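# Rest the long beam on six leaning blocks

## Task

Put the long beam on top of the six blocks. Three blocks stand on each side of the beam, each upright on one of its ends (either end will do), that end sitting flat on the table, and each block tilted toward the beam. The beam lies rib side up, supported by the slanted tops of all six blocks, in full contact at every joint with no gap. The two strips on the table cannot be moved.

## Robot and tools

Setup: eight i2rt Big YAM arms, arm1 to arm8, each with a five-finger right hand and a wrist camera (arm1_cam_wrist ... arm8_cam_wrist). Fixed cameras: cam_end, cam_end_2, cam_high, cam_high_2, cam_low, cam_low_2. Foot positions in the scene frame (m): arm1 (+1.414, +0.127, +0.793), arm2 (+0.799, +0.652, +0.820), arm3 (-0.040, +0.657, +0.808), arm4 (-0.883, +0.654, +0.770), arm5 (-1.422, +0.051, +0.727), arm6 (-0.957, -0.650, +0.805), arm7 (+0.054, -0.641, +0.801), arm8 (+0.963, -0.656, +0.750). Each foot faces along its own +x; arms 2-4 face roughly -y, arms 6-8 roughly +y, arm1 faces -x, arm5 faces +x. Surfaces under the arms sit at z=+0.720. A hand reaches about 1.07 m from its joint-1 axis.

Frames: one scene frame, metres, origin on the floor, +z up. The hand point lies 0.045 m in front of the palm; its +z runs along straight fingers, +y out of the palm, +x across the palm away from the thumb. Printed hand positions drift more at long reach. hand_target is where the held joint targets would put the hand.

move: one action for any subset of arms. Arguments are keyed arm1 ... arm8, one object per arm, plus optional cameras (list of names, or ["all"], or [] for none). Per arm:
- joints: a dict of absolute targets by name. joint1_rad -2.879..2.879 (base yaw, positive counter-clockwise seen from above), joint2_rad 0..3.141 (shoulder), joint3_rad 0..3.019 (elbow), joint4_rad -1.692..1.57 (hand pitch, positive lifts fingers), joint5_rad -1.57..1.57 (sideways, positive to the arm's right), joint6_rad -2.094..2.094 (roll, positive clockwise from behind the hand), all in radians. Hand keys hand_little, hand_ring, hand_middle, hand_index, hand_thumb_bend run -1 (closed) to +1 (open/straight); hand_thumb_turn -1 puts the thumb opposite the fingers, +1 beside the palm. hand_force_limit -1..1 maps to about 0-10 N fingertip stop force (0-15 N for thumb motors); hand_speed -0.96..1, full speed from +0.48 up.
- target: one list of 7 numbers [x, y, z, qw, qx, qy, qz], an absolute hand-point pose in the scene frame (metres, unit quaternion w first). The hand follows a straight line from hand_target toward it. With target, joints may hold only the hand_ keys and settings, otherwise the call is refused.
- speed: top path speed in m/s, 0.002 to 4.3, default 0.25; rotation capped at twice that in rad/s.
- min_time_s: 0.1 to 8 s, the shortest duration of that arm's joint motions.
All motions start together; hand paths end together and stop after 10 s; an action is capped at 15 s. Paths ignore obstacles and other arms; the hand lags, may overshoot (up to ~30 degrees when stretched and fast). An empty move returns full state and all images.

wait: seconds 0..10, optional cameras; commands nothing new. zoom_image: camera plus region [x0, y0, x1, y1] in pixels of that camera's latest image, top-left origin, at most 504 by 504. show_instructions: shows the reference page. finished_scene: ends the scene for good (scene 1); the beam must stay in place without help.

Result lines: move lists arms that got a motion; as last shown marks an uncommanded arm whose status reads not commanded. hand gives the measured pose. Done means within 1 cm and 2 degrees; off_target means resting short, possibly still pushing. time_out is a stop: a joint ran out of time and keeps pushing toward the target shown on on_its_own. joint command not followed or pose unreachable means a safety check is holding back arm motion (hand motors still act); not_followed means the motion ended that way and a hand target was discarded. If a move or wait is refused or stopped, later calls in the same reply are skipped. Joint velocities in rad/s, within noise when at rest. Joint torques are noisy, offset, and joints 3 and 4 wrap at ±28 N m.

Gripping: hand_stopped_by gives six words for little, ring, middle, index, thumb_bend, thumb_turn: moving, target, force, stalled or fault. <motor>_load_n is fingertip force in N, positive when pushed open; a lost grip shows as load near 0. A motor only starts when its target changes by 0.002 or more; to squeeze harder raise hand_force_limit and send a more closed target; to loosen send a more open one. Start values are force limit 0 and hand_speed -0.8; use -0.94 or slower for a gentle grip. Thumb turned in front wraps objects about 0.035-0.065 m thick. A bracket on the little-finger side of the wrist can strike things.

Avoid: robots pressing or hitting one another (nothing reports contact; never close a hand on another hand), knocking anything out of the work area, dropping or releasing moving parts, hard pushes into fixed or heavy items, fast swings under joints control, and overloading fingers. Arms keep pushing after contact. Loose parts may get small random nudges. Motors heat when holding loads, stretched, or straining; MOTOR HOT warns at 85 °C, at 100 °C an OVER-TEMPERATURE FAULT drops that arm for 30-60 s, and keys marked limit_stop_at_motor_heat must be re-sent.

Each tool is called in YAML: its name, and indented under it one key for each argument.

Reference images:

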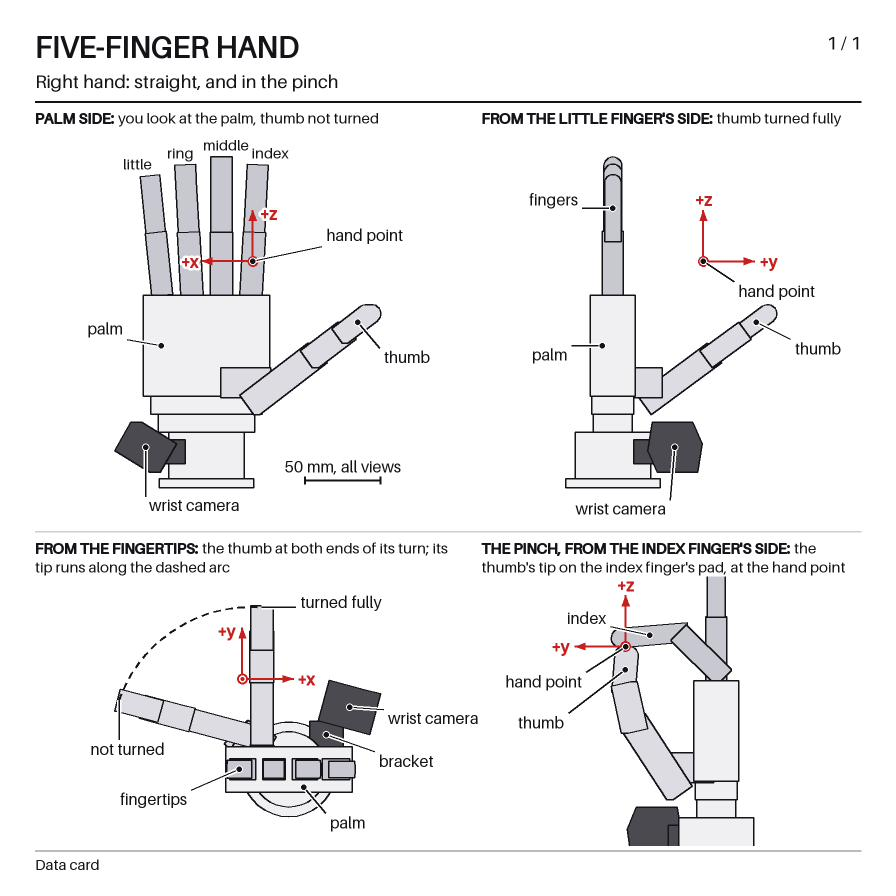

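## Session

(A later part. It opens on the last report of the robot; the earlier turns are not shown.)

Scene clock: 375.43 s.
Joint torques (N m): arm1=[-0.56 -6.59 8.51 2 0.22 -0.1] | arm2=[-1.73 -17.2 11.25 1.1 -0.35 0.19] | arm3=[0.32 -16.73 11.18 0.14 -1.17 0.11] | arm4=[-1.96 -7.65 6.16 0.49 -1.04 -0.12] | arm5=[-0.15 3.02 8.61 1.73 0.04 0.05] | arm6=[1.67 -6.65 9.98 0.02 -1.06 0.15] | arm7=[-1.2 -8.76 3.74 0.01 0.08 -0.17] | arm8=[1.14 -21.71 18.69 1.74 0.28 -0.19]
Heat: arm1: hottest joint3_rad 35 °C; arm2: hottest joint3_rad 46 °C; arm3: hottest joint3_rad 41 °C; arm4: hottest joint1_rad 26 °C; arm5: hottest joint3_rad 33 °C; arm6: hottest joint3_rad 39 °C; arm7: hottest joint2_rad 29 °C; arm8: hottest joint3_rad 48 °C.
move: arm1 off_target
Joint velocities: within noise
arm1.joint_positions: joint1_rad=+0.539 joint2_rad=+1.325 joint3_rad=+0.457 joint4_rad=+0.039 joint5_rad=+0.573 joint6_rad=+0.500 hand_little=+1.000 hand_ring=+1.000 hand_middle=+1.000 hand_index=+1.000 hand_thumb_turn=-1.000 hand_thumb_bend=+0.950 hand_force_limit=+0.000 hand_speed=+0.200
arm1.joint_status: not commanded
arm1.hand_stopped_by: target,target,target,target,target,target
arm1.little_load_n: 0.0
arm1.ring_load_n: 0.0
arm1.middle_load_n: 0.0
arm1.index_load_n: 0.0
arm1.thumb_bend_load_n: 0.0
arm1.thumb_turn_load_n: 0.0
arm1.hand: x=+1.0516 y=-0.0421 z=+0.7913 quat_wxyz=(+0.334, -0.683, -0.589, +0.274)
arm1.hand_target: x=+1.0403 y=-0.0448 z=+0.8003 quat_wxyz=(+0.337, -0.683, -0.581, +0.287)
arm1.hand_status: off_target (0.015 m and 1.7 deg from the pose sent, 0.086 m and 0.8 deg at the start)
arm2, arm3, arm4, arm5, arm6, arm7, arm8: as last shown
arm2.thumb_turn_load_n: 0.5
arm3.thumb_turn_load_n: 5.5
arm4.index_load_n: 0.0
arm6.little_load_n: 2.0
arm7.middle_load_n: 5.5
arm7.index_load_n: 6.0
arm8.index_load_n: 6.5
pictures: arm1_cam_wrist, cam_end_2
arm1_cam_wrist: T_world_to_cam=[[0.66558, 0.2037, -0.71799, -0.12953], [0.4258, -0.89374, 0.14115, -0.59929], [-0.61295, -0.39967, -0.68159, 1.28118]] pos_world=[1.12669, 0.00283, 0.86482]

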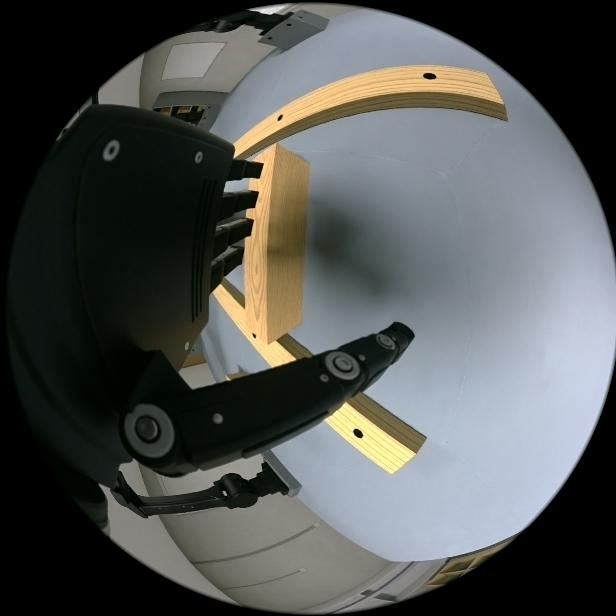

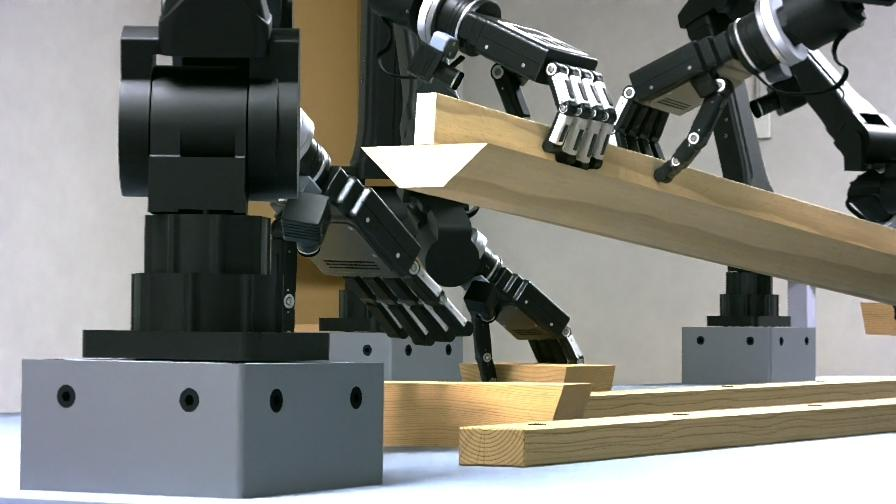

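move:
  cameras: ["cam_high_2","cam_low_2","arm1_cam_wrist"]

zoom_image:
  camera: "cam_high_2"
  region: [240, 170, 420, 310]

zoom_image:
  camera: "cam_low_2"
  region: [450, 220, 650, 360]

Scene clock: 380.53 s.
Joint torques (N m): arm1=[-0.5 -6.24 8.53 1.92 0.22 -0.09] | arm2=[-1.03 -16.73 11.25 0.91 -0.32 0.13] | arm3=[0.32 -16.79 11.15 0.16 -1.17 0.11] | arm4=[-1.96 -7.41 6.17 0.35 -1.05 -0.14] | arm5=[-0.21 3.08 8.61 1.73 0.04 0.07] | arm6=[1.55 -6.77 9.96 -0.01 -1.06 0.15] | arm7=[-1.2 -8.64 3.74 -0.02 0.07 -0.16] | arm8=[1.08 -21.71 18.69 1.76 0.28 -0.19]
Heat: arm1: hottest joint3_rad 35 °C; arm2: hottest joint3_rad 47 °C; arm3: hottest joint3_rad 41 °C; arm4: hottest joint1_rad 26 °C; arm5: hottest joint3_rad 33 °C; arm6: hottest joint3_rad 39 °C; arm7: hottest joint2_rad 29 °C; arm8: hottest joint3_rad 51 °C.
Joint velocities: within noise
arm1.joint_positions: joint1_rad=+0.539 joint2_rad=+1.325 joint3_rad=+0.457 joint4_rad=+0.039 joint5_rad=+0.573 joint6_rad=+0.500 hand_little=+1.000 hand_ring=+1.000 hand_middle=+1.000 hand_index=+1.000 hand_thumb_turn=-1.000 hand_thumb_bend=+0.950 hand_force_limit=+0.000 hand_speed=+0.200
arm1.joint_status: not commanded
arm1.hand_stopped_by: target,target,target,target,target,target
arm1.little_load_n: 0.0
arm1.ring_load_n: 0.0
arm1.middle_load_n: 0.0
arm1.index_load_n: 0.0
arm1.thumb_bend_load_n: 0.0
arm1.thumb_turn_load_n: 0.0
arm1.hand: x=+1.0516 y=-0.0420 z=+0.7913 quat_wxyz=(+0.334, -0.683, -0.589, +0.274) (m; scene frame)
arm1.hand_target: x=+1.0403 y=-0.0448 z=+0.8003 quat_wxyz=(+0.337, -0.683, -0.581, +0.287) (m; scene frame)
arm1.hand_status: off_target (0.015 m and 1.7 deg from the pose sent, 0.086 m and 0.8 deg at the start)
arm2.joint_positions: joint1_rad=-0.473 joint2_rad=+1.790 joint3_rad=+1.276 joint4_rad=+0.077 joint5_rad=-0.417 joint6_rad=-0.166 hand_little=-0.172 hand_ring=-0.116 hand_middle=-0.079 hand_index=-0.079 hand_thumb_turn=-1.000 hand_thumb_bend=+0.308 hand_force_limit=+0.000 hand_speed=-0.900
arm2.joint_status: not commanded
arm2.hand_stopped_by: force,force,force,force,force,target
arm2.little_load_n: 3.0
arm2.ring_load_n: 5.0
arm2.middle_load_n: 6.0
arm2.index_load_n: 3.5
arm2.thumb_bend_load_n: 9.0
arm2.thumb_turn_load_n: 1.0
arm2.hand: x=+0.5900 y=-0.0185 z=+0.9609 quat_wxyz=(-0.014, -0.004, -0.830, +0.558) (m; scene frame)
arm2.hand_target: x=+0.5811 y=-0.0251 z=+1.0213 quat_wxyz=(+0.000, +0.000, -0.807, +0.590) (m; scene frame)
arm2.hand_status: not commanded
arm3.joint_positions: joint1_rad=-0.065 joint2_rad=+1.598 joint3_rad=+1.021 joint4_rad=-0.869 joint5_rad=-0.885 joint6_rad=-1.315 hand_little=+0.325 hand_ring=+0.340 hand_middle=+0.347 hand_index=+0.347 hand_thumb_turn=-1.000 hand_thumb_bend=+0.460 hand_force_limit=-0.200 hand_speed=-0.920
arm3.joint_status: not commanded
arm3.hand_stopped_by: force,force,force,force,force,target
arm3.little_load_n: 3.5
arm3.ring_load_n: 3.0
arm3.middle_load_n: 3.0
arm3.index_load_n: 3.5
arm3.thumb_bend_load_n: 12.5
arm3.thumb_turn_load_n: 5.5
arm3.hand: x=+0.0370 y=+0.2429 z=+0.8667 quat_wxyz=(-0.288, +0.537, -0.725, +0.320) (m; scene frame)
arm3.hand_target: x=+0.0411 y=+0.2199 z=+0.9001 quat_wxyz=(-0.269, +0.549, -0.710, +0.348) (m; scene frame)
arm3.hand_status: not commanded
arm4.joint_positions: joint1_rad=-0.206 joint2_rad=+1.225 joint3_rad=+0.782 joint4_rad=-1.232 joint5_rad=-0.912 joint6_rad=-1.661 hand_little=+0.700 hand_ring=+0.700 hand_middle=+0.700 hand_index=+0.700 hand_thumb_turn=-1.000 hand_thumb_bend=+0.900 hand_force_limit=+0.000 hand_speed=+0.000
arm4.joint_status: not commanded
arm4.hand_stopped_by: target,target,target,target,target,target
arm4.little_load_n: 0.0
arm4.ring_load_n: 0.0
arm4.middle_load_n: 0.0
arm4.index_load_n: 0.0
arm4.thumb_bend_load_n: 0.0
arm4.thumb_turn_load_n: 0.0
arm4.hand: x=-0.8331 y=+0.3825 z=+0.8804 quat_wxyz=(-0.285, +0.567, -0.697, +0.334) (m; scene frame)
arm4.hand_target: x=-0.8371 y=+0.3791 z=+0.8799 quat_wxyz=(-0.278, +0.568, -0.696, +0.341) (m; scene frame)
arm4.hand_status: not commanded
arm5.joint_positions: joint1_rad=-0.570 joint2_rad=+0.617 joint3_rad=+1.413 joint4_rad=-1.523 joint5_rad=+0.167 joint6_rad=-1.507 hand_little=+1.000 hand_ring=+1.000 hand_middle=+1.000 hand_index=+1.000 hand_thumb_turn=+1.000 hand_thumb_bend=+1.000 hand_force_limit=+0.000 hand_speed=-0.800
arm5.joint_status: not commanded
arm5.hand_stopped_by: target,target,target,target,target,target
arm5.little_load_n: 0.0
arm5.ring_load_n: 0.0
arm5.middle_load_n: 0.0
arm5.index_load_n: 0.5
arm5.thumb_bend_load_n: -0.5
arm5.thumb_turn_load_n: 0.0
arm5.hand: x=-1.3127 y=-0.1267 z=+1.2092 quat_wxyz=(+0.177, +0.853, -0.318, +0.375) (m; scene frame)
arm5.hand_target: x=-1.3135 y=-0.1261 z=+1.2159 quat_wxyz=(+0.178, +0.849, -0.317, +0.383) (m; scene frame)
arm5.hand_status: not commanded
arm6.joint_positions: joint1_rad=-0.356 joint2_rad=+1.243 joint3_rad=+0.548 joint4_rad=-0.818 joint5_rad=-0.903 joint6_rad=-1.448 hand_little=+0.235 hand_ring=+0.255 hand_middle=+0.256 hand_index=+0.261 hand_thumb_turn=-1.000 hand_thumb_bend=+0.674 hand_force_limit=-0.400 hand_speed=-0.930
arm6.joint_status: not commanded
arm6.hand_stopped_by: force,force,force,force,force,target
arm6.little_load_n: 2.0
arm6.ring_load_n: 0.0
arm6.middle_load_n: 2.5
arm6.index_load_n: 2.5
arm6.thumb_bend_load_n: 7.0
arm6.thumb_turn_load_n: 2.0
arm6.hand: x=-0.9747 y=-0.3894 z=+0.8300 quat_wxyz=(-0.361, +0.773, +0.461, -0.243) (m; scene frame)
arm6.hand_target: x=-0.9703 y=-0.3688 z=+0.8498 quat_wxyz=(-0.377, +0.766, +0.467, -0.229) (m; scene frame)
arm6.hand_status: not commanded
arm7.joint_positions: joint1_rad=-0.775 joint2_rad=+1.693 joint3_rad=+0.672 joint4_rad=-0.940 joint5_rad=-0.881 joint6_rad=-2.039 hand_little=+0.297 hand_ring=+0.307 hand_middle=+0.311 hand_index=+0.317 hand_thumb_turn=-1.000 hand_thumb_bend=+0.537 hand_force_limit=+0.000 hand_speed=-0.930
arm7.joint_status: not commanded
arm7.hand_stopped_by: force,force,force,force,force,target
arm7.little_load_n: 4.5
arm7.ring_load_n: 5.0
arm7.middle_load_n: 5.0
arm7.index_load_n: 6.0
arm7.thumb_bend_load_n: 20.0
arm7.thumb_turn_load_n: 6.0
arm7.hand: x=+0.1528 y=-0.3985 z=+0.7429 quat_wxyz=(-0.386, +0.772, +0.447, -0.235) (m; scene frame)
arm7.hand_target: x=+0.1600 y=-0.4010 z=+0.7410 quat_wxyz=(-0.382, +0.774, +0.453, -0.224) (m; scene frame)
arm7.hand_status: not commanded
arm8.joint_positions: joint1_rad=+0.459 joint2_rad=+1.631 joint3_rad=+1.298 joint4_rad=-0.135 joint5_rad=+0.421 joint6_rad=+0.136 hand_little=-0.145 hand_ring=-0.107 hand_middle=-0.088 hand_index=-0.097 hand_thumb_turn=-1.000 hand_thumb_bend=+0.314 hand_force_limit=+0.000 hand_speed=-0.900
arm8.joint_status: not commanded
arm8.hand_stopped_by: force,force,force,force,force,target
arm8.little_load_n: 0.0
arm8.ring_load_n: 2.0
arm8.middle_load_n: 6.5
arm8.index_load_n: 6.5
arm8.thumb_bend_load_n: 8.0
arm8.thumb_turn_load_n: 1.0
arm8.hand: x=+0.7110 y=-0.0145 z=+0.9560 quat_wxyz=(-0.539, +0.842, +0.017, +0.023) (m; scene frame)
arm8.hand_target: x=+0.7056 y=-0.0053 z=+1.0441 quat_wxyz=(-0.590, +0.807, +0.000, +0.000) (m; scene frame)
arm8.hand_status: not commanded
pictures: arm1_cam_wrist, cam_high_2, cam_low_2
camera_calibration:
arm1_cam_wrist: T_world_to_cam=[[0.66556, 0.20411, -0.7179, -0.12953], [0.42605, -0.89366, 0.1409, -0.59936], [-0.6128, -0.39964, -0.68174, 1.28122]] pos_world=[1.12669, 0.00283, 0.86492]

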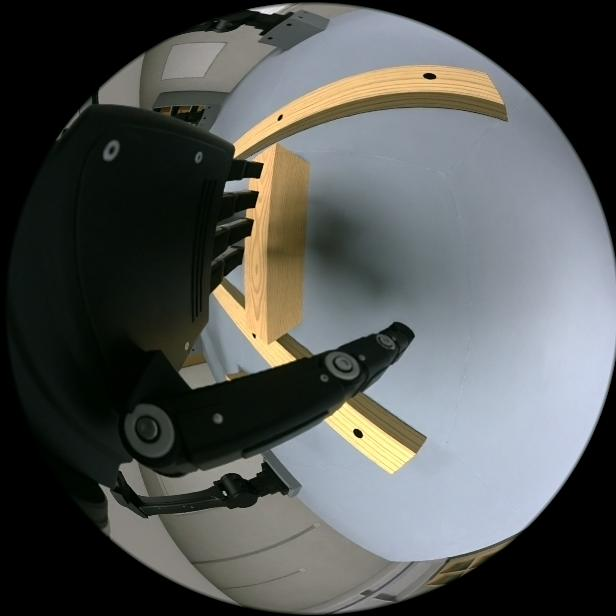

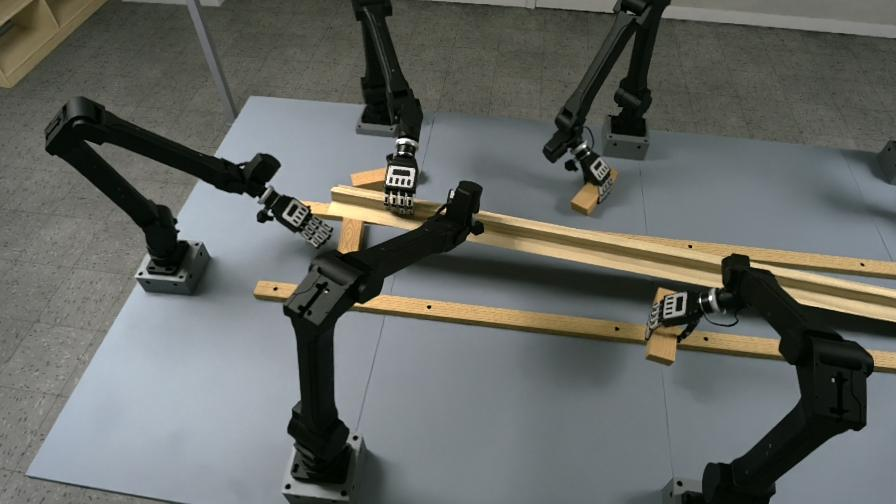

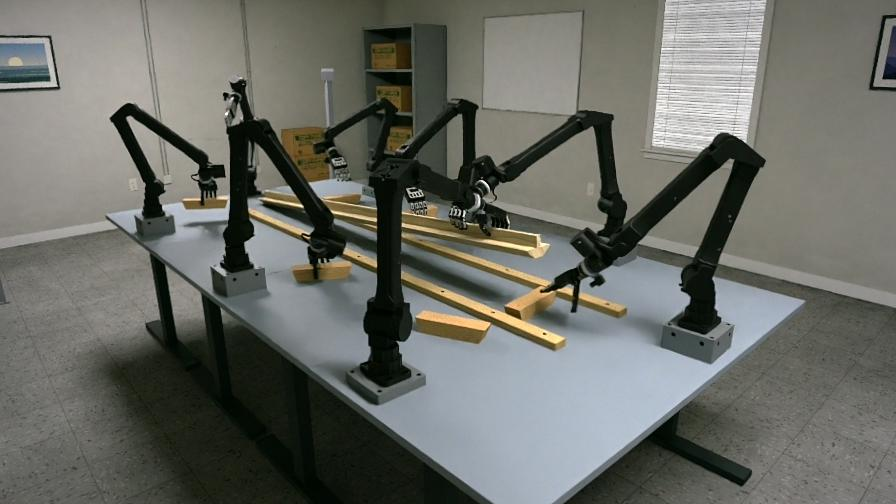

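Scaled by 2.800 from the camera's image (finer frame: 1280x720).

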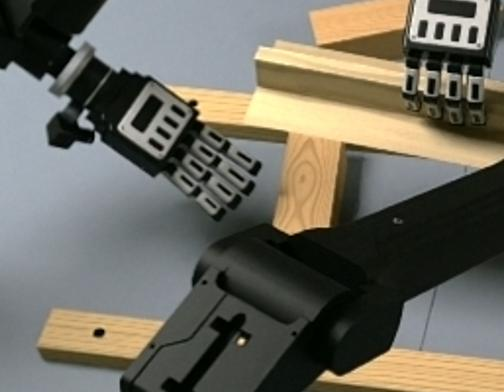

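Scaled by 2.520 from the camera's image (finer frame: 1280x720).

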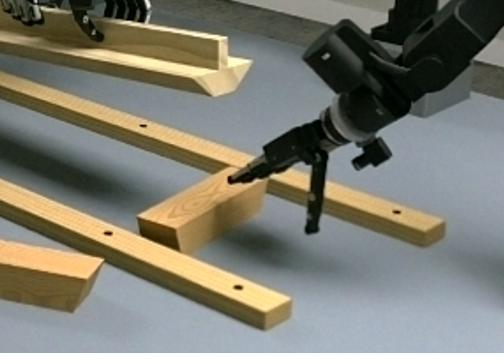

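move:
  arm1: {"target": [0.965, -0.045, 0.795, 0.279, -0.566, -0.693, 0.342], "speed": 0.15, "joints": {"hand_little": 0.8, "hand_ring": 0.8, "hand_middle": 0.8, "hand_index": 0.8}}
  cameras: ["arm1_cam_wrist","cam_end_2"]

zoom_image:
  camera: "arm1_cam_wrist"
  region: [210, 60, 460, 400]

Scene clock: 385.67 s.
Joint torques (N m): arm1=[-0.5 -7.82 10.85 2.21 -0.07 -0.1] | arm2=[-1.26 -17.32 11.17 0.94 -0.29 0.16] | arm3=[0.38 -16.85 11.15 0.14 -1.18 0.1] | arm4=[-2.32 -7.47 6.15 0.38 -1.07 -0.16] | arm5=[-0.32 3.02 8.61 1.73 0.05 0.06] | arm6=[1.61 -6.71 9.99 0.01 -1.06 0.15] | arm7=[-1.14 -8.7 3.78 0.09 0.09 -0.17] | arm8=[1.08 -21.71 18.69 1.76 0.28 -0.19]
Heat: arm1: hottest joint3_rad 34 °C; arm2: hottest joint3_rad 48 °C; arm3: hottest joint3_rad 41 °C; arm4: hottest joint1_rad 26 °C; arm5: hottest joint3_rad 33 °C; arm6: hottest joint3_rad 39 °C; arm7: hottest joint2_rad 29 °C; arm8: hottest joint3_rad 53 °C.
move: arm1 off_target
Joint velocities: within noise
arm1.joint_positions: joint1_rad=+0.306 joint2_rad=+1.480 joint3_rad=+0.553 joint4_rad=+0.220 joint5_rad=+0.122 joint6_rad=+0.085 hand_little=+0.800 hand_ring=+0.800 hand_middle=+0.800 hand_index=+0.800 hand_thumb_turn=-1.000 hand_thumb_bend=+0.950 hand_force_limit=+0.000 hand_speed=+0.200
arm1.joint_status: all done
arm1.hand_stopped_by: target,target,target,target,target,target
arm1.little_load_n: -0.5
arm1.ring_load_n: -0.5
arm1.middle_load_n: 0.0
arm1.index_load_n: 0.0
arm1.thumb_bend_load_n: 0.0
arm1.thumb_turn_load_n: 0.0
arm1.hand: x=+0.9922 y=-0.0400 z=+0.7793 quat_wxyz=(+0.266, -0.573, -0.705, +0.324)
arm1.hand_target: x=+0.9664 y=-0.0442 z=+0.7961 quat_wxyz=(+0.280, -0.567, -0.695, +0.343)
arm1.hand_status: off_target (0.032 m and 3.0 deg from the pose sent, 0.087 m and 20.6 deg at the start)
arm2, arm3, arm4, arm5, arm6, arm7, arm8: as last shown
arm2.thumb_turn_load_n: 0.5
arm4.ring_load_n: -0.5
arm5.index_load_n: 0.0
arm5.thumb_bend_load_n: 0.0
arm6.index_load_n: 2.0
arm7.little_load_n: 5.0
arm8.ring_load_n: 2.5
arm1_cam_wrist: T_world_to_cam=[[0.57341, 0.41898, -0.70403, -0.00988], [0.70866, -0.68486, 0.16961, -0.86491], [-0.4111, -0.59617, -0.68962, 1.03556]] pos_world=[1.04431, 0.02917, 0.85389]

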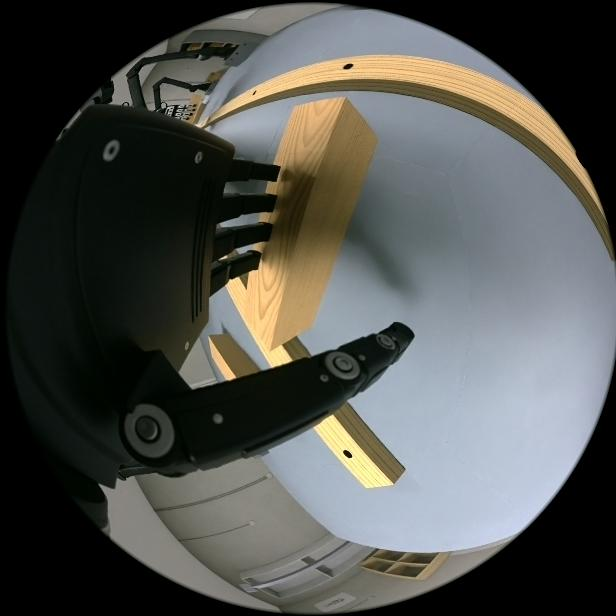

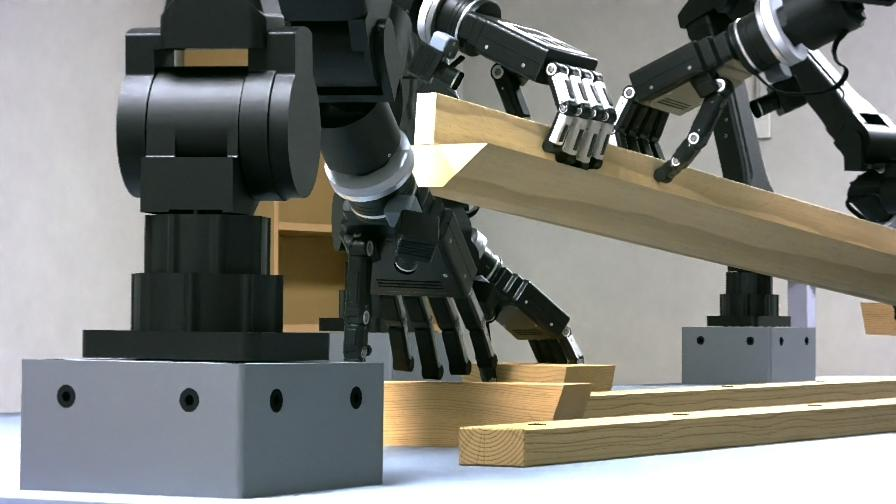

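Scaled by 1.482 from the camera's image (finer frame: 880x880).

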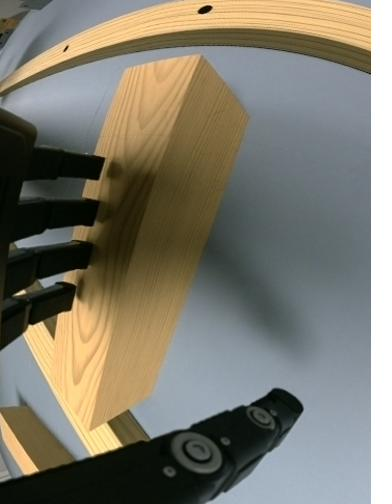

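move:
  arm1: {"target": [0.915, -0.042, 0.800, 0.273, -0.554, -0.703, 0.347], "speed": 0.1}
  cameras: ["arm1_cam_wrist","cam_end_2"]

Scene clock: 389.40 s.
Joint torques (N m): arm1=[-0.32 -9.52 11.12 1.13 -0.11 -0.11] | arm2=[-1.14 -16.79 11.12 0.99 -0.32 0.18] | arm3=[0.38 -16.79 11.18 0.17 -1.17 0.11] | arm4=[-2.02 -7.41 6.08 0.44 -1.05 -0.13] | arm5=[-0.32 2.96 8.57 1.74 0.05 0.05] | arm6=[1.67 -6.77 9.98 0.01 -1.06 0.15] | arm7=[-1.32 -8.64 3.81 0.05 0.08 -0.17] | arm8=[1.08 -21.71 18.69 1.76 0.29 -0.19]
Heat: arm1: hottest joint3_rad 34 °C; arm2: hottest joint3_rad 48 °C; arm3: hottest joint3_rad 41 °C; arm4: hottest joint1_rad 26 °C; arm5: hottest joint3_rad 33 °C; arm6: hottest joint3_rad 39 °C; arm7: hottest joint2_rad 29 °C; arm8: hottest joint3_rad 54 °C.
move: arm1 off_target
Joint velocities: within noise
arm1.joint_positions: joint1_rad=+0.247 joint2_rad=+1.575 joint3_rad=+0.688 joint4_rad=+0.213 joint5_rad=+0.048 joint6_rad=+0.028 hand_little=+0.800 hand_ring=+0.800 hand_middle=+0.800 hand_index=+0.800 hand_thumb_turn=-1.000 hand_thumb_bend=+0.950 hand_force_limit=+0.000 hand_speed=+0.200
arm1.joint_status: not commanded
arm1.hand_stopped_by: target,target,target,target,target,target
arm1.little_load_n: 0.0
arm1.ring_load_n: 0.0
arm1.middle_load_n: 0.0
arm1.index_load_n: 0.0
arm1.thumb_bend_load_n: 0.0
arm1.thumb_turn_load_n: 0.0
arm1.hand: x=+0.9358 y=-0.0410 z=+0.7883 quat_wxyz=(+0.265, -0.558, -0.709, +0.340)
arm1.hand_target: x=+0.9159 y=-0.0415 z=+0.8005 quat_wxyz=(+0.274, -0.555, -0.704, +0.348)
arm1.hand_status: off_target (0.024 m and 1.5 deg from the pose sent, 0.080 m and 3.6 deg at the start)
arm2, arm3, arm4, arm5, arm6, arm7, arm8: as last shown
arm2.little_load_n: 3.5
arm4.ring_load_n: 0.0
arm5.ring_load_n: 0.5
arm5.thumb_turn_load_n: 0.5
arm6.little_load_n: 2.5
arm6.index_load_n: 2.5
arm6.thumb_turn_load_n: 2.5
arm7.little_load_n: 4.5
arm1_cam_wrist: T_world_to_cam=[[0.5409, 0.42883, -0.72355, 0.07545], [0.73589, -0.65787, 0.16022, -0.84423], [-0.4073, -0.61912, -0.67142, 0.99916]] pos_world=[0.98741, 0.03085, 0.86071]

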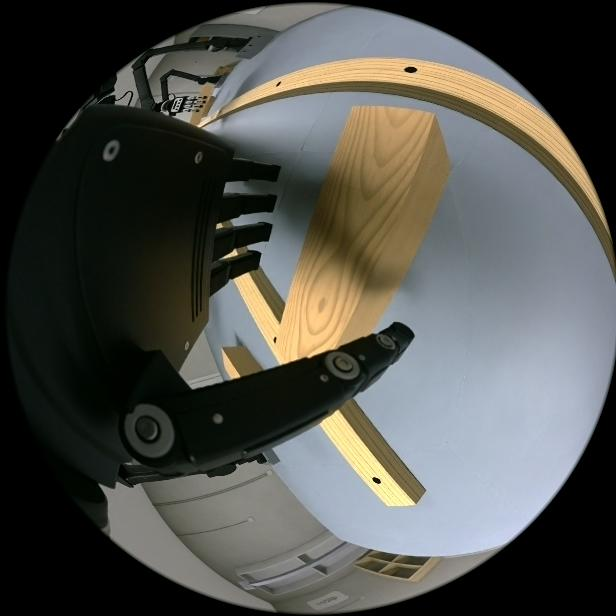

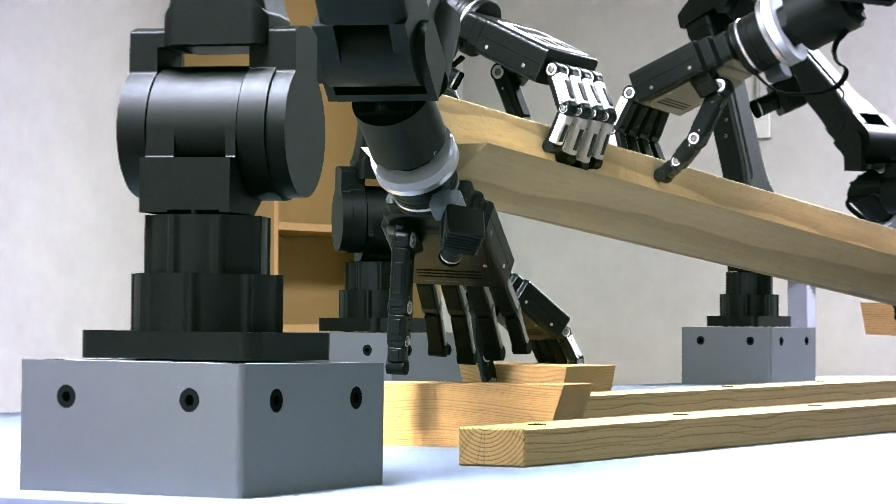

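move:
  arm1: {"target": [0.922, -0.037, 0.752, 0.273, -0.554, -0.703, 0.347], "speed": 0.1}
  cameras: ["arm1_cam_wrist","cam_end_2"]

Scene clock: 392.00 s.
Joint torques (N m): arm1=[-0.67 -10.81 6.22 2.33 -0.13 -0.12] | arm2=[-1.61 -17.2 11.23 1.05 -0.32 0.17] | arm3=[0.32 -16.85 11.14 0.14 -1.18 0.11] | arm4=[-2.37 -7.47 6.12 0.42 -1.07 -0.16] | arm5=[-0.26 3.02 8.54 1.7 0.06 0.06] | arm6=[1.55 -6.71 9.99 0.02 -1.06 0.15] | arm7=[-1.08 -8.59 3.77 0.09 0.08 -0.17] | arm8=[1.08 -21.71 18.69 1.76 0.28 -0.19]
Heat: arm1: hottest joint3_rad 34 °C; arm2: hottest joint3_rad 49 °C; arm3: hottest joint3_rad 41 °C; arm4: hottest joint1_rad 26 °C; arm5: hottest joint3_rad 33 °C; arm6: hottest joint3_rad 39 °C; arm7: hottest joint2_rad 29 °C; arm8: hottest joint3_rad 55 °C.
move: arm1 done
Joint velocities: within noise
arm1.joint_positions: joint1_rad=+0.241 joint2_rad=+1.697 joint3_rad=+0.688 joint4_rad=+0.348 joint5_rad=+0.041 joint6_rad=+0.023 hand_little=+0.800 hand_ring=+0.800 hand_middle=+0.800 hand_index=+0.800 hand_thumb_turn=-1.000 hand_thumb_bend=+0.950 hand_force_limit=+0.000 hand_speed=+0.200
arm1.joint_status: not commanded
arm1.hand_stopped_by: target,target,target,target,target,target
arm1.little_load_n: 0.0
arm1.ring_load_n: 0.0
arm1.middle_load_n: 0.0
arm1.index_load_n: 0.0
arm1.thumb_bend_load_n: 0.0
arm1.thumb_turn_load_n: 0.0
arm1.hand: x=+0.9255 y=-0.0423 z=+0.7522 quat_wxyz=(+0.268, -0.556, -0.707, +0.345)
arm1.hand_target: x=+0.9221 y=-0.0370 z=+0.7521 quat_wxyz=(+0.274, -0.555, -0.704, +0.348)
arm1.hand_status: done (0.006 m and 0.8 deg from the pose sent, 0.039 m and 1.5 deg at the start)
arm2, arm3, arm4, arm5, arm6, arm7, arm8: as last shown
arm2.little_load_n: 3.0
arm2.ring_load_n: 5.5
arm2.thumb_turn_load_n: 1.0
arm5.ring_load_n: 0.0
arm5.thumb_turn_load_n: 0.0
arm6.little_load_n: 2.0
arm6.thumb_turn_load_n: 2.0
arm7.ring_load_n: 4.5
arm7.index_load_n: 5.5
arm1_cam_wrist: T_world_to_cam=[[0.53074, 0.42728, -0.73195, 0.07116], [0.73941, -0.65552, 0.15348, -0.82981], [-0.41423, -0.62267, -0.66385, 0.97051]] pos_world=[0.97782, 0.02995, 0.82371]

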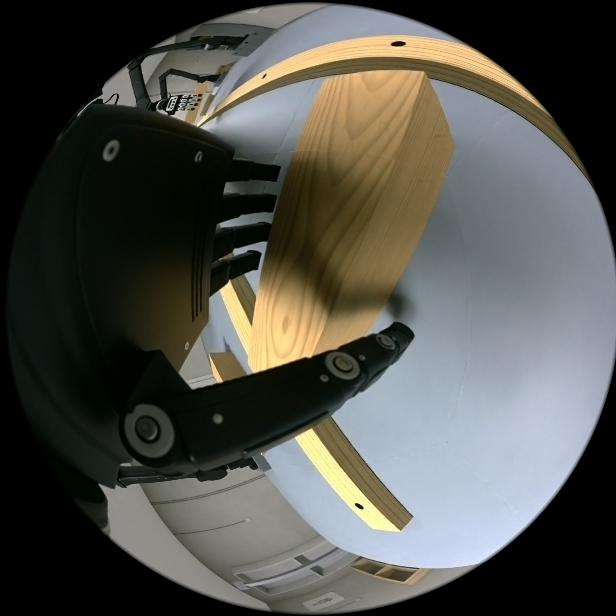

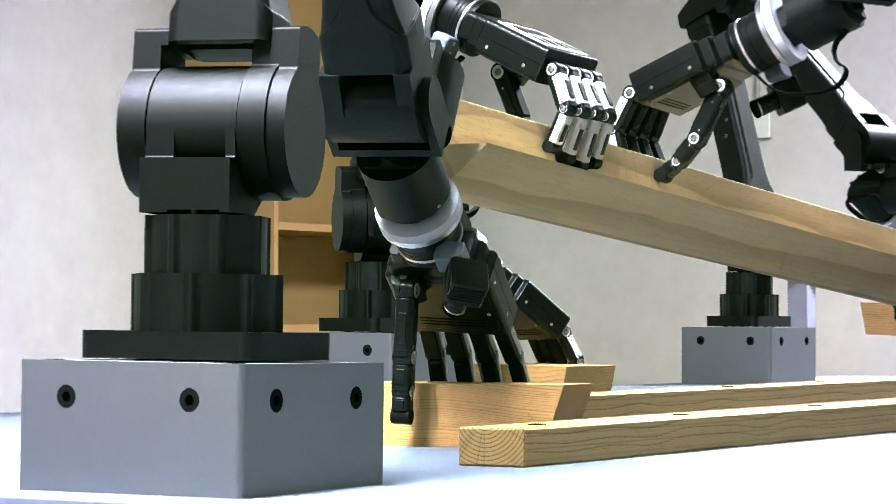

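move:
  arm1: {"target": [0.937, -0.031, 0.741, 0.273, -0.554, -0.703, 0.347], "speed": 0.1, "joints": {"hand_little": 0.7, "hand_ring": 0.7, "hand_middle": 0.7, "hand_index": 0.7}}
  cameras: ["arm1_cam_wrist","cam_end_2"]

Scene clock: 393.37 s.
Joint torques (N m): arm1=[-0.73 -10.11 5.53 2.37 -0.11 -0.1] | arm2=[-1.32 -17.32 11.1 1.01 -0.32 0.16] | arm3=[0.44 -16.73 11.14 0.17 -1.17 0.1] | arm4=[-2.49 -7.71 6 0.39 -1.03 -0.15] | arm5=[-0.21 3.02 8.61 1.7 0.05 0.05] | arm6=[1.61 -6.77 9.98 0.02 -1.06 0.15] | arm7=[-1.26 -8.7 3.75 0.01 0.08 -0.16] | arm8=[1.14 -21.71 18.69 1.76 0.28 -0.19]
Heat: arm1: hottest joint3_rad 34 °C; arm2: hottest joint3_rad 49 °C; arm3: hottest joint3_rad 41 °C; arm4: hottest joint1_rad 26 °C; arm5: hottest joint3_rad 33 °C; arm6: hottest joint3_rad 39 °C; arm7: hottest joint2_rad 29 °C; arm8: hottest joint3_rad 56 °C.
move: arm1 done
Joint velocities: within noise
arm1.joint_positions: joint1_rad=+0.237 joint2_rad=+1.697 joint3_rad=+0.644 joint4_rad=+0.402 joint5_rad=+0.037 joint6_rad=+0.020 hand_little=+0.700 hand_ring=+0.700 hand_middle=+0.700 hand_index=+0.700 hand_thumb_turn=-1.000 hand_thumb_bend=+0.950 hand_force_limit=+0.000 hand_speed=+0.200
arm1.joint_status: all done
arm1.hand_stopped_by: target,target,target,target,target,target
arm1.little_load_n: 0.0
arm1.ring_load_n: 0.0
arm1.middle_load_n: 0.0
arm1.index_load_n: 0.0
arm1.thumb_bend_load_n: 0.0
arm1.thumb_turn_load_n: 0.0
arm1.hand: x=+0.9369 y=-0.0373 z=+0.7453 quat_wxyz=(+0.271, -0.555, -0.705, +0.349)
arm1.hand_target: x=+0.9370 y=-0.0310 z=+0.7411 quat_wxyz=(+0.274, -0.555, -0.704, +0.347)
arm1.hand_status: done (0.008 m and 0.4 deg from the pose sent, 0.020 m and 0.8 deg at the start)
arm2, arm3, arm4, arm5, arm6, arm7, arm8: as last shown
arm2.ring_load_n: 5.0
arm2.index_load_n: 3.0
arm3.thumb_turn_load_n: 6.0
arm7.ring_load_n: 5.0
arm8.ring_load_n: 2.0
arm8.index_load_n: 7.0
arm1_cam_wrist: T_world_to_cam=[[0.52374, 0.42546, -0.73802, 0.06883], [0.74099, -0.65494, 0.14829, -0.83137], [-0.42027, -0.62453, -0.65828, 0.97518]] pos_world=[0.98982, 0.03525, 0.81602]

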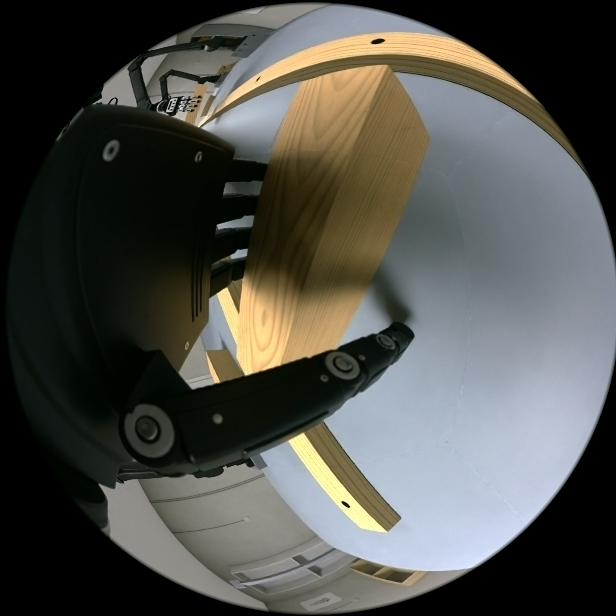

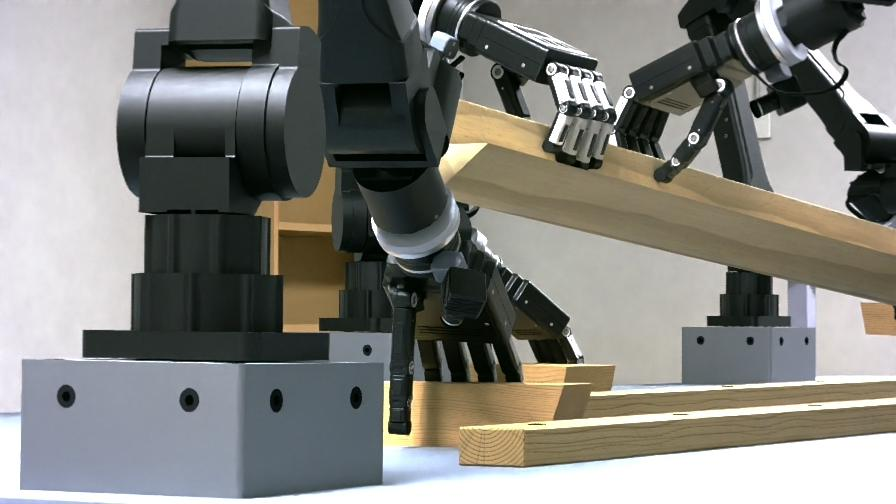

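Good. Close the grip.

move:
  arm1: {"joints": {"hand_little": 0.42, "hand_ring": 0.43, "hand_middle": 0.44, "hand_index": 0.44, "hand_thumb_bend": 0.0, "hand_speed": -0.9, "hand_force_limit": -0.2}}

move:
  arm1: {"joints": {"hand_little": 0.1, "hand_ring": 0.1, "hand_middle": 0.1, "hand_index": 0.1, "hand_thumb_bend": -0.1, "hand_speed": -0.93, "hand_force_limit": 0.0}}
  cameras: ["arm1_cam_wrist"]

Scene clock: 397.87 s.
Joint torques (N m): arm1=[-0.73 -10.17 5.41 1.77 -0.13 -0.09] | arm2=[-1.79 -17.08 11.23 1.01 -0.33 0.2] | arm3=[0.38 -16.85 11.15 0.16 -1.18 0.11] | arm4=[-2.08 -7.65 6.13 0.4 -1.06 -0.14] | arm5=[0.03 3.14 8.59 1.68 0.04 0.06] | arm6=[1.67 -6.71 9.98 -0.01 -1.06 0.15] | arm7=[-1.08 -8.59 3.78 0.03 0.07 -0.16] | arm8=[1.08 -21.66 18.69 1.76 0.28 -0.19]
Heat: arm1: hottest joint3_rad 33 °C; arm2: hottest joint3_rad 50 °C; arm3: hottest joint3_rad 41 °C; arm4: hottest joint1_rad 26 °C; arm5: hottest joint3_rad 33 °C; arm6: hottest joint3_rad 39 °C; arm7: hottest joint2_rad 29 °C; arm8: hottest joint3_rad 57 °C.
move: arm1 off_target
Joint velocities: within noise
arm1.joint_positions: joint1_rad=+0.236 joint2_rad=+1.697 joint3_rad=+0.644 joint4_rad=+0.414 joint5_rad=+0.037 joint6_rad=+0.020 hand_little=+0.420 hand_ring=+0.430 hand_middle=+0.440 hand_index=+0.440 hand_thumb_turn=-1.000 hand_thumb_bend=+0.507 hand_force_limit=-0.200 hand_speed=-0.900
arm1.joint_status: hand_thumb_bend off_target (ended at +0.507, target +0.000); the others done
arm1.hand_stopped_by: target,target,target,target,force,target
arm1.little_load_n: 0.0
arm1.ring_load_n: 0.0
arm1.middle_load_n: 0.0
arm1.index_load_n: 3.5
arm1.thumb_bend_load_n: 6.0
arm1.thumb_turn_load_n: 0.0
arm1.hand: x=+0.9344 y=-0.0378 z=+0.7474 quat_wxyz=(+0.274, -0.553, -0.703, +0.353)
arm1.hand_target: x=+0.9370 y=-0.0310 z=+0.7411 quat_wxyz=(+0.273, -0.555, -0.704, +0.348)
arm1.hand_status: not commanded
arm2, arm3, arm4, arm5, arm6, arm7, arm8: as last shown
arm2.little_load_n: 3.5
arm2.ring_load_n: 5.5
arm2.thumb_turn_load_n: 0.5
arm3.thumb_turn_load_n: 5.5
arm6.thumb_bend_load_n: 6.5
arm7.ring_load_n: 4.5
arm7.index_load_n: 6.0
arm8.ring_load_n: 2.5
arm8.index_load_n: 6.5
pictures: none

Scene clock: 399.40 s.
Joint torques (N m): arm1=[-0.67 -10.17 5.44 1.81 -0.01 -0.09] | arm2=[-1.55 -16.5 11.17 1.01 -0.29 0.17] | arm3=[0.32 -16.91 11.17 0.14 -1.18 0.1] | arm4=[-2.37 -7.59 6.15 0.34 -1.06 -0.16] | arm5=[-0.32 3.08 8.64 1.7 0.06 0.06] | arm6=[1.61 -6.71 9.98 0.01 -1.06 0.15] | arm7=[-1.26 -8.82 3.78 0.02 0.08 -0.17] | arm8=[1.14 -21.71 18.7 1.76 0.28 -0.19]
Heat: arm1: hottest joint3_rad 33 °C; arm2: hottest joint3_rad 50 °C; arm3: hottest joint3_rad 41 °C; arm4: hottest joint1_rad 26 °C; arm5: hottest joint3_rad 33 °C; arm6: hottest joint3_rad 39 °C; arm7: hottest joint2_rad 29 °C; arm8: hottest joint3_rad 57 °C.
move: arm1 off_target
Joint velocities: within noise
arm1.joint_positions: joint1_rad=+0.236 joint2_rad=+1.697 joint3_rad=+0.644 joint4_rad=+0.414 joint5_rad=+0.035 joint6_rad=+0.019 hand_little=+0.264 hand_ring=+0.314 hand_middle=+0.363 hand_index=+0.428 hand_thumb_turn=-1.000 hand_thumb_bend=+0.505 hand_force_limit=+0.000 hand_speed=-0.930
arm1.joint_status: hand_little off_target (ended at +0.264, target +0.100); hand_ring off_target (ended at +0.314, target +0.100); hand_middle off_target (ended at +0.363, target +0.100); hand_index off_target (ended at +0.428, target +0.100); hand_thumb_bend off_target (ended at +0.505, target -0.100); the others done
arm1.hand_stopped_by: force,force,force,force,force,target
arm1.little_load_n: 5.0
arm1.ring_load_n: 3.0
arm1.middle_load_n: 2.0
arm1.index_load_n: 0.5
arm1.thumb_bend_load_n: 11.5
arm1.thumb_turn_load_n: 3.0
arm1.hand: x=+0.9344 y=-0.0381 z=+0.7475 quat_wxyz=(+0.273, -0.552, -0.704, +0.354)
arm1.hand_target: x=+0.9370 y=-0.0309 z=+0.7411 quat_wxyz=(+0.274, -0.555, -0.704, +0.347)
arm1.hand_status: not commanded
arm2, arm3, arm4, arm5, arm6, arm7, arm8: as last shown
arm2.index_load_n: 3.5
arm2.thumb_turn_load_n: 1.0
arm3.middle_load_n: 3.5
arm6.ring_load_n: 0.5
arm6.thumb_bend_load_n: 7.0
arm7.ring_load_n: 5.0
arm8.ring_load_n: 2.0
arm8.thumb_turn_load_n: 0.5
arm1_cam_wrist: T_world_to_cam=[[0.51406, 0.42359, -0.74586, 0.08701], [0.74384, -0.65316, 0.14172, -0.82815], [-0.42714, -0.62765, -0.65085, 0.97591]] pos_world=[0.98813, 0.03475, 0.81743]

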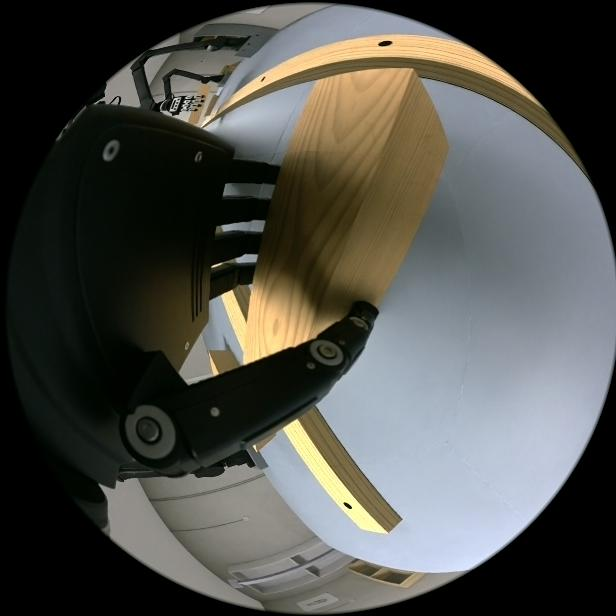

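move:
  arm1: {"target": [0.96, -0.03, 0.79, 0.273, -0.554, -0.703, 0.347], "speed": 0.12}

move:
  arm1: {"target": [1.07, 0.0, 0.88, 0.273, -0.554, -0.703, 0.347], "speed": 0.2}
  cameras: ["arm1_cam_wrist","cam_end_2"]

Scene clock: 402.00 s.
Joint torques (N m): arm1=[0.56 -12.57 7.66 1.78 0.14 0.01] | arm2=[-1.14 -16.5 11.23 0.99 -0.32 0.18] | arm3=[0.44 -16.79 11.17 0.17 -1.17 0.1] | arm4=[-2.32 -7.47 6.12 0.49 -1.05 -0.11] | arm5=[-0.21 3.08 8.58 1.72 0.04 0.05] | arm6=[1.61 -6.65 9.96 0.02 -1.06 0.15] | arm7=[-1.14 -8.59 3.77 0.01 0.08 -0.17] | arm8=[1.14 -21.71 18.69 1.74 0.28 -0.19]
Heat: arm1: hottest joint3_rad 33 °C; arm2: hottest joint3_rad 50 °C; arm3: hottest joint3_rad 41 °C; arm4: hottest joint1_rad 26 °C; arm5: hottest joint3_rad 33 °C; arm6: hottest joint3_rad 39 °C; arm7: hottest joint2_rad 29 °C; arm8: hottest joint3_rad 58 °C.
move: arm1 off_target
Joint velocities: within noise
arm1.joint_positions: joint1_rad=+0.236 joint2_rad=+1.556 joint3_rad=+0.585 joint4_rad=+0.258 joint5_rad=+0.043 joint6_rad=+0.019 hand_little=+0.264 hand_ring=+0.314 hand_middle=+0.363 hand_index=+0.428 hand_thumb_turn=-1.000 hand_thumb_bend=+0.505 hand_force_limit=+0.000 hand_speed=-0.930
arm1.joint_status: not commanded
arm1.hand_stopped_by: force,force,force,force,force,target
arm1.little_load_n: 1.5
arm1.ring_load_n: 3.0
arm1.middle_load_n: 2.0
arm1.index_load_n: 0.5
arm1.thumb_bend_load_n: 10.0
arm1.thumb_turn_load_n: 2.5
arm1.hand: x=+0.9742 y=-0.0246 z=+0.7638 quat_wxyz=(+0.257, -0.563, -0.716, +0.324)
arm1.hand_target: x=+0.9603 y=-0.0299 z=+0.7896 quat_wxyz=(+0.273, -0.555, -0.704, +0.348)
arm1.hand_status: off_target (0.030 m and 3.7 deg from the pose sent, 0.050 m and 0.8 deg at the start)
arm2, arm3, arm4, arm5, arm6, arm7, arm8: as last shown
arm3.middle_load_n: 3.0
arm6.little_load_n: 2.5
arm8.ring_load_n: 2.5
arm8.index_load_n: 7.0
arm8.thumb_turn_load_n: 1.0
pictures: none

Scene clock: 403.57 s.
Joint torques (N m): arm1=[1.44 -5.71 10.77 1.88 0.14 0.08] | arm2=[-1.85 -16.91 11.34 1.13 -0.3 0.15] | arm3=[0.38 -16.73 11.14 0.16 -1.17 0.11] | arm4=[-1.9 -7.65 6.16 0.44 -1.05 -0.13] | arm5=[-0.26 3.14 8.59 1.76 0.05 0.05] | arm6=[1.55 -6.71 9.99 0.01 -1.06 0.15] | arm7=[-1.26 -8.64 3.81 0.02 0.07 -0.17] | arm8=[1.08 -21.71 18.69 1.76 0.28 -0.19]
Heat: arm1: hottest joint3_rad 33 °C; arm2: hottest joint3_rad 50 °C; arm3: hottest joint3_rad 41 °C; arm4: hottest joint1_rad 26 °C; arm5: hottest joint3_rad 33 °C; arm6: hottest joint3_rad 39 °C; arm7: hottest joint2_rad 29 °C; arm8: hottest joint3_rad 59 °C.
move: arm1 off_target
Joint velocities: within noise
arm1.joint_positions: joint1_rad=+0.240 joint2_rad=+0.946 joint3_rad=+0.429 joint4_rad=-0.187 joint5_rad=+0.053 joint6_rad=+0.019 hand_little=+0.264 hand_ring=+0.314 hand_middle=+0.363 hand_index=+0.428 hand_thumb_turn=-1.000 hand_thumb_bend=+0.505 hand_force_limit=+0.000 hand_speed=-0.930
arm1.joint_status: not commanded
arm1.hand_stopped_by: force,force,force,force,force,target
arm1.little_load_n: 1.5
arm1.ring_load_n: 3.0
arm1.middle_load_n: 1.5
arm1.index_load_n: 0.5
arm1.thumb_bend_load_n: 10.0
arm1.thumb_turn_load_n: 2.5
arm1.hand: x=+1.0789 y=+0.0074 z=+0.8598 quat_wxyz=(+0.262, -0.562, -0.714, +0.326)
arm1.hand_target: x=+1.0702 y=+0.0001 z=+0.8799 quat_wxyz=(+0.273, -0.555, -0.704, +0.348)
arm1.hand_status: off_target (0.023 m and 3.2 deg from the pose sent, 0.153 m and 3.7 deg at the start)
arm2.joint_positions: joint1_rad=-0.473 joint2_rad=+1.790 joint3_rad=+1.276 joint4_rad=+0.077 joint5_rad=-0.417 joint6_rad=-0.166 hand_little=-0.172 hand_ring=-0.116 hand_middle=-0.079 hand_index=-0.079 hand_thumb_turn=-1.000 hand_thumb_bend=+0.308 hand_force_limit=+0.000 hand_speed=-0.900
arm2.joint_status: not commanded
arm2.hand_stopped_by: force,force,force,force,force,target
arm2.little_load_n: 3.5
arm2.ring_load_n: 5.5
arm2.middle_load_n: 6.0
arm2.index_load_n: 3.5
arm2.thumb_bend_load_n: 9.0
arm2.thumb_turn_load_n: 1.0
arm2.hand: x=+0.5900 y=-0.0185 z=+0.9609 quat_wxyz=(-0.014, -0.004, -0.830, +0.558)
arm2.hand_target: x=+0.5811 y=-0.0251 z=+1.0213 quat_wxyz=(+0.000, +0.000, -0.807, +0.590)
arm2.hand_status: not commanded
arm3.joint_positions: joint1_rad=-0.065 joint2_rad=+1.598 joint3_rad=+1.021 joint4_rad=-0.869 joint5_rad=-0.885 joint6_rad=-1.315 hand_little=+0.325 hand_ring=+0.340 hand_middle=+0.347 hand_index=+0.347 hand_thumb_turn=-1.000 hand_thumb_bend=+0.460 hand_force_limit=-0.200 hand_speed=-0.920
arm3.joint_status: not commanded
arm3.hand_stopped_by: force,force,force,force,force,target
arm3.little_load_n: 3.5
arm3.ring_load_n: 3.0
arm3.middle_load_n: 3.0
arm3.index_load_n: 3.5
arm3.thumb_bend_load_n: 12.5
arm3.thumb_turn_load_n: 6.0
arm3.hand: x=+0.0370 y=+0.2429 z=+0.8667 quat_wxyz=(-0.288, +0.537, -0.725, +0.320)
arm3.hand_target: x=+0.0411 y=+0.2199 z=+0.9001 quat_wxyz=(-0.269, +0.549, -0.710, +0.348)
arm3.hand_status: not commanded
arm4.joint_positions: joint1_rad=-0.206 joint2_rad=+1.225 joint3_rad=+0.782 joint4_rad=-1.232 joint5_rad=-0.912 joint6_rad=-1.661 hand_little=+0.700 hand_ring=+0.700 hand_middle=+0.700 hand_index=+0.700 hand_thumb_turn=-1.000 hand_thumb_bend=+0.900 hand_force_limit=+0.000 hand_speed=+0.000
arm4.joint_status: not commanded
arm4.hand_stopped_by: target,target,target,target,target,target
arm4.little_load_n: 0.0
arm4.ring_load_n: 0.0
arm4.middle_load_n: 0.0
arm4.index_load_n: 0.0
arm4.thumb_bend_load_n: 0.0
arm4.thumb_turn_load_n: 0.0
arm4.hand: x=-0.8331 y=+0.3825 z=+0.8804 quat_wxyz=(-0.285, +0.567, -0.697, +0.334)
arm4.hand_target: x=-0.8371 y=+0.3791 z=+0.8799 quat_wxyz=(-0.278, +0.568, -0.696, +0.341)
arm4.hand_status: not commanded
arm5.joint_positions: joint1_rad=-0.570 joint2_rad=+0.617 joint3_rad=+1.413 joint4_rad=-1.523 joint5_rad=+0.167 joint6_rad=-1.507 hand_little=+1.000 hand_ring=+1.000 hand_middle=+1.000 hand_index=+1.000 hand_thumb_turn=+1.000 hand_thumb_bend=+1.000 hand_force_limit=+0.000 hand_speed=-0.800
arm5.joint_status: not commanded
arm5.hand_stopped_by: target,target,target,target,target,target
arm5.little_load_n: 0.0
arm5.ring_load_n: 0.0
arm5.middle_load_n: 0.0
arm5.index_load_n: 0.0
arm5.thumb_bend_load_n: 0.0
arm5.thumb_turn_load_n: 0.0
arm5.hand: x=-1.3127 y=-0.1267 z=+1.2092 quat_wxyz=(+0.177, +0.853, -0.318, +0.375)
arm5.hand_target: x=-1.3135 y=-0.1261 z=+1.2159 quat_wxyz=(+0.178, +0.849, -0.317, +0.383)
arm5.hand_status: not commanded
arm6.joint_positions: joint1_rad=-0.356 joint2_rad=+1.243 joint3_rad=+0.548 joint4_rad=-0.818 joint5_rad=-0.903 joint6_rad=-1.448 hand_little=+0.235 hand_ring=+0.255 hand_middle=+0.256 hand_index=+0.261 hand_thumb_turn=-1.000 hand_thumb_bend=+0.674 hand_force_limit=-0.400 hand_speed=-0.930
arm6.joint_status: not commanded
arm6.hand_stopped_by: force,force,force,force,force,target
arm6.little_load_n: 2.5
arm6.ring_load_n: 0.0
arm6.middle_load_n: 2.5
arm6.index_load_n: 2.5
arm6.thumb_bend_load_n: 7.0
arm6.thumb_turn_load_n: 2.0
arm6.hand: x=-0.9747 y=-0.3894 z=+0.8300 quat_wxyz=(-0.361, +0.773, +0.461, -0.243)
arm6.hand_target: x=-0.9703 y=-0.3688 z=+0.8498 quat_wxyz=(-0.377, +0.766, +0.467, -0.229)
arm6.hand_status: not commanded
arm7.joint_positions: joint1_rad=-0.775 joint2_rad=+1.693 joint3_rad=+0.672 joint4_rad=-0.940 joint5_rad=-0.881 joint6_rad=-2.039 hand_little=+0.297 hand_ring=+0.307 hand_middle=+0.311 hand_index=+0.317 hand_thumb_turn=-1.000 hand_thumb_bend=+0.537 hand_force_limit=+0.000 hand_speed=-0.930
arm7.joint_status: not commanded
arm7.hand_stopped_by: force,force,force,force,force,target
arm7.little_load_n: 4.5
arm7.ring_load_n: 5.0
arm7.middle_load_n: 5.0
arm7.index_load_n: 5.5
arm7.thumb_bend_load_n: 20.0
arm7.thumb_turn_load_n: 6.0
arm7.hand: x=+0.1528 y=-0.3985 z=+0.7429 quat_wxyz=(-0.386, +0.772, +0.447, -0.235)
arm7.hand_target: x=+0.1600 y=-0.4010 z=+0.7410 quat_wxyz=(-0.382, +0.774, +0.453, -0.224)
arm7.hand_status: not commanded
arm8.joint_positions: joint1_rad=+0.459 joint2_rad=+1.631 joint3_rad=+1.298 joint4_rad=-0.135 joint5_rad=+0.421 joint6_rad=+0.136 hand_little=-0.145 hand_ring=-0.107 hand_middle=-0.088 hand_index=-0.097 hand_thumb_turn=-1.000 hand_thumb_bend=+0.314 hand_force_limit=+0.000 hand_speed=-0.900
arm8.joint_status: not commanded
arm8.hand_stopped_by: force,force,force,force,force,target
arm8.little_load_n: 0.0
arm8.ring_load_n: 2.0
arm8.middle_load_n: 6.5
arm8.index_load_n: 6.5
arm8.thumb_bend_load_n: 8.0
arm8.thumb_turn_load_n: 1.0
arm8.hand: x=+0.7110 y=-0.0145 z=+0.9560 quat_wxyz=(-0.539, +0.842, +0.017, +0.023)
arm8.hand_target: x=+0.7056 y=-0.0053 z=+1.0441 quat_wxyz=(-0.590, +0.807, +0.000, +0.000)
arm8.hand_status: not commanded
arm1_cam_wrist: T_world_to_cam=[[0.56116, 0.43922, -0.70156, -0.01181], [0.72841, -0.66458, 0.16657, -0.92643], [-0.39308, -0.60449, -0.69287, 1.13854]] pos_world=[1.12899, 0.07774, 0.93489]

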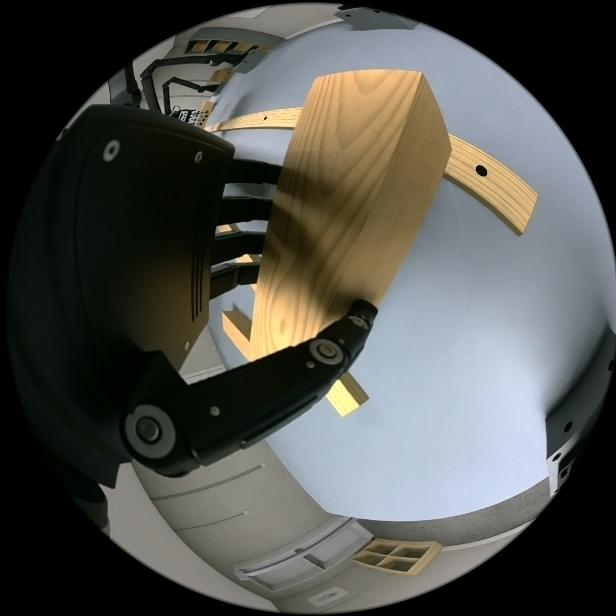

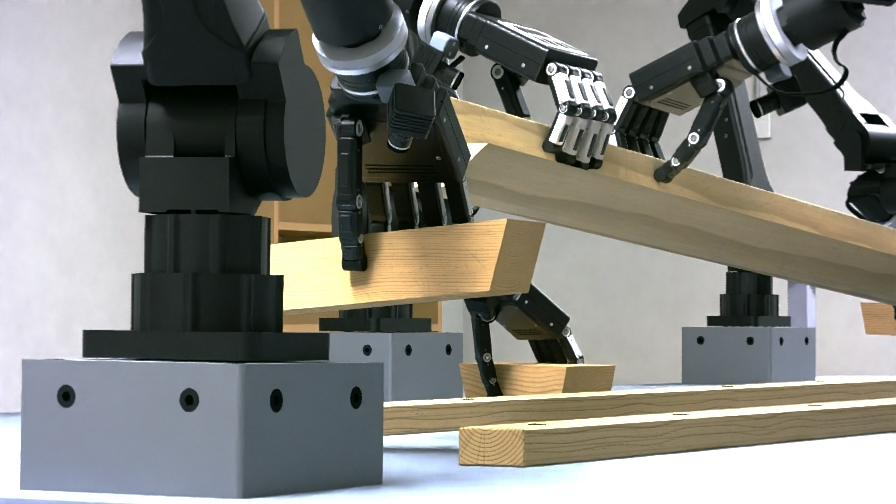

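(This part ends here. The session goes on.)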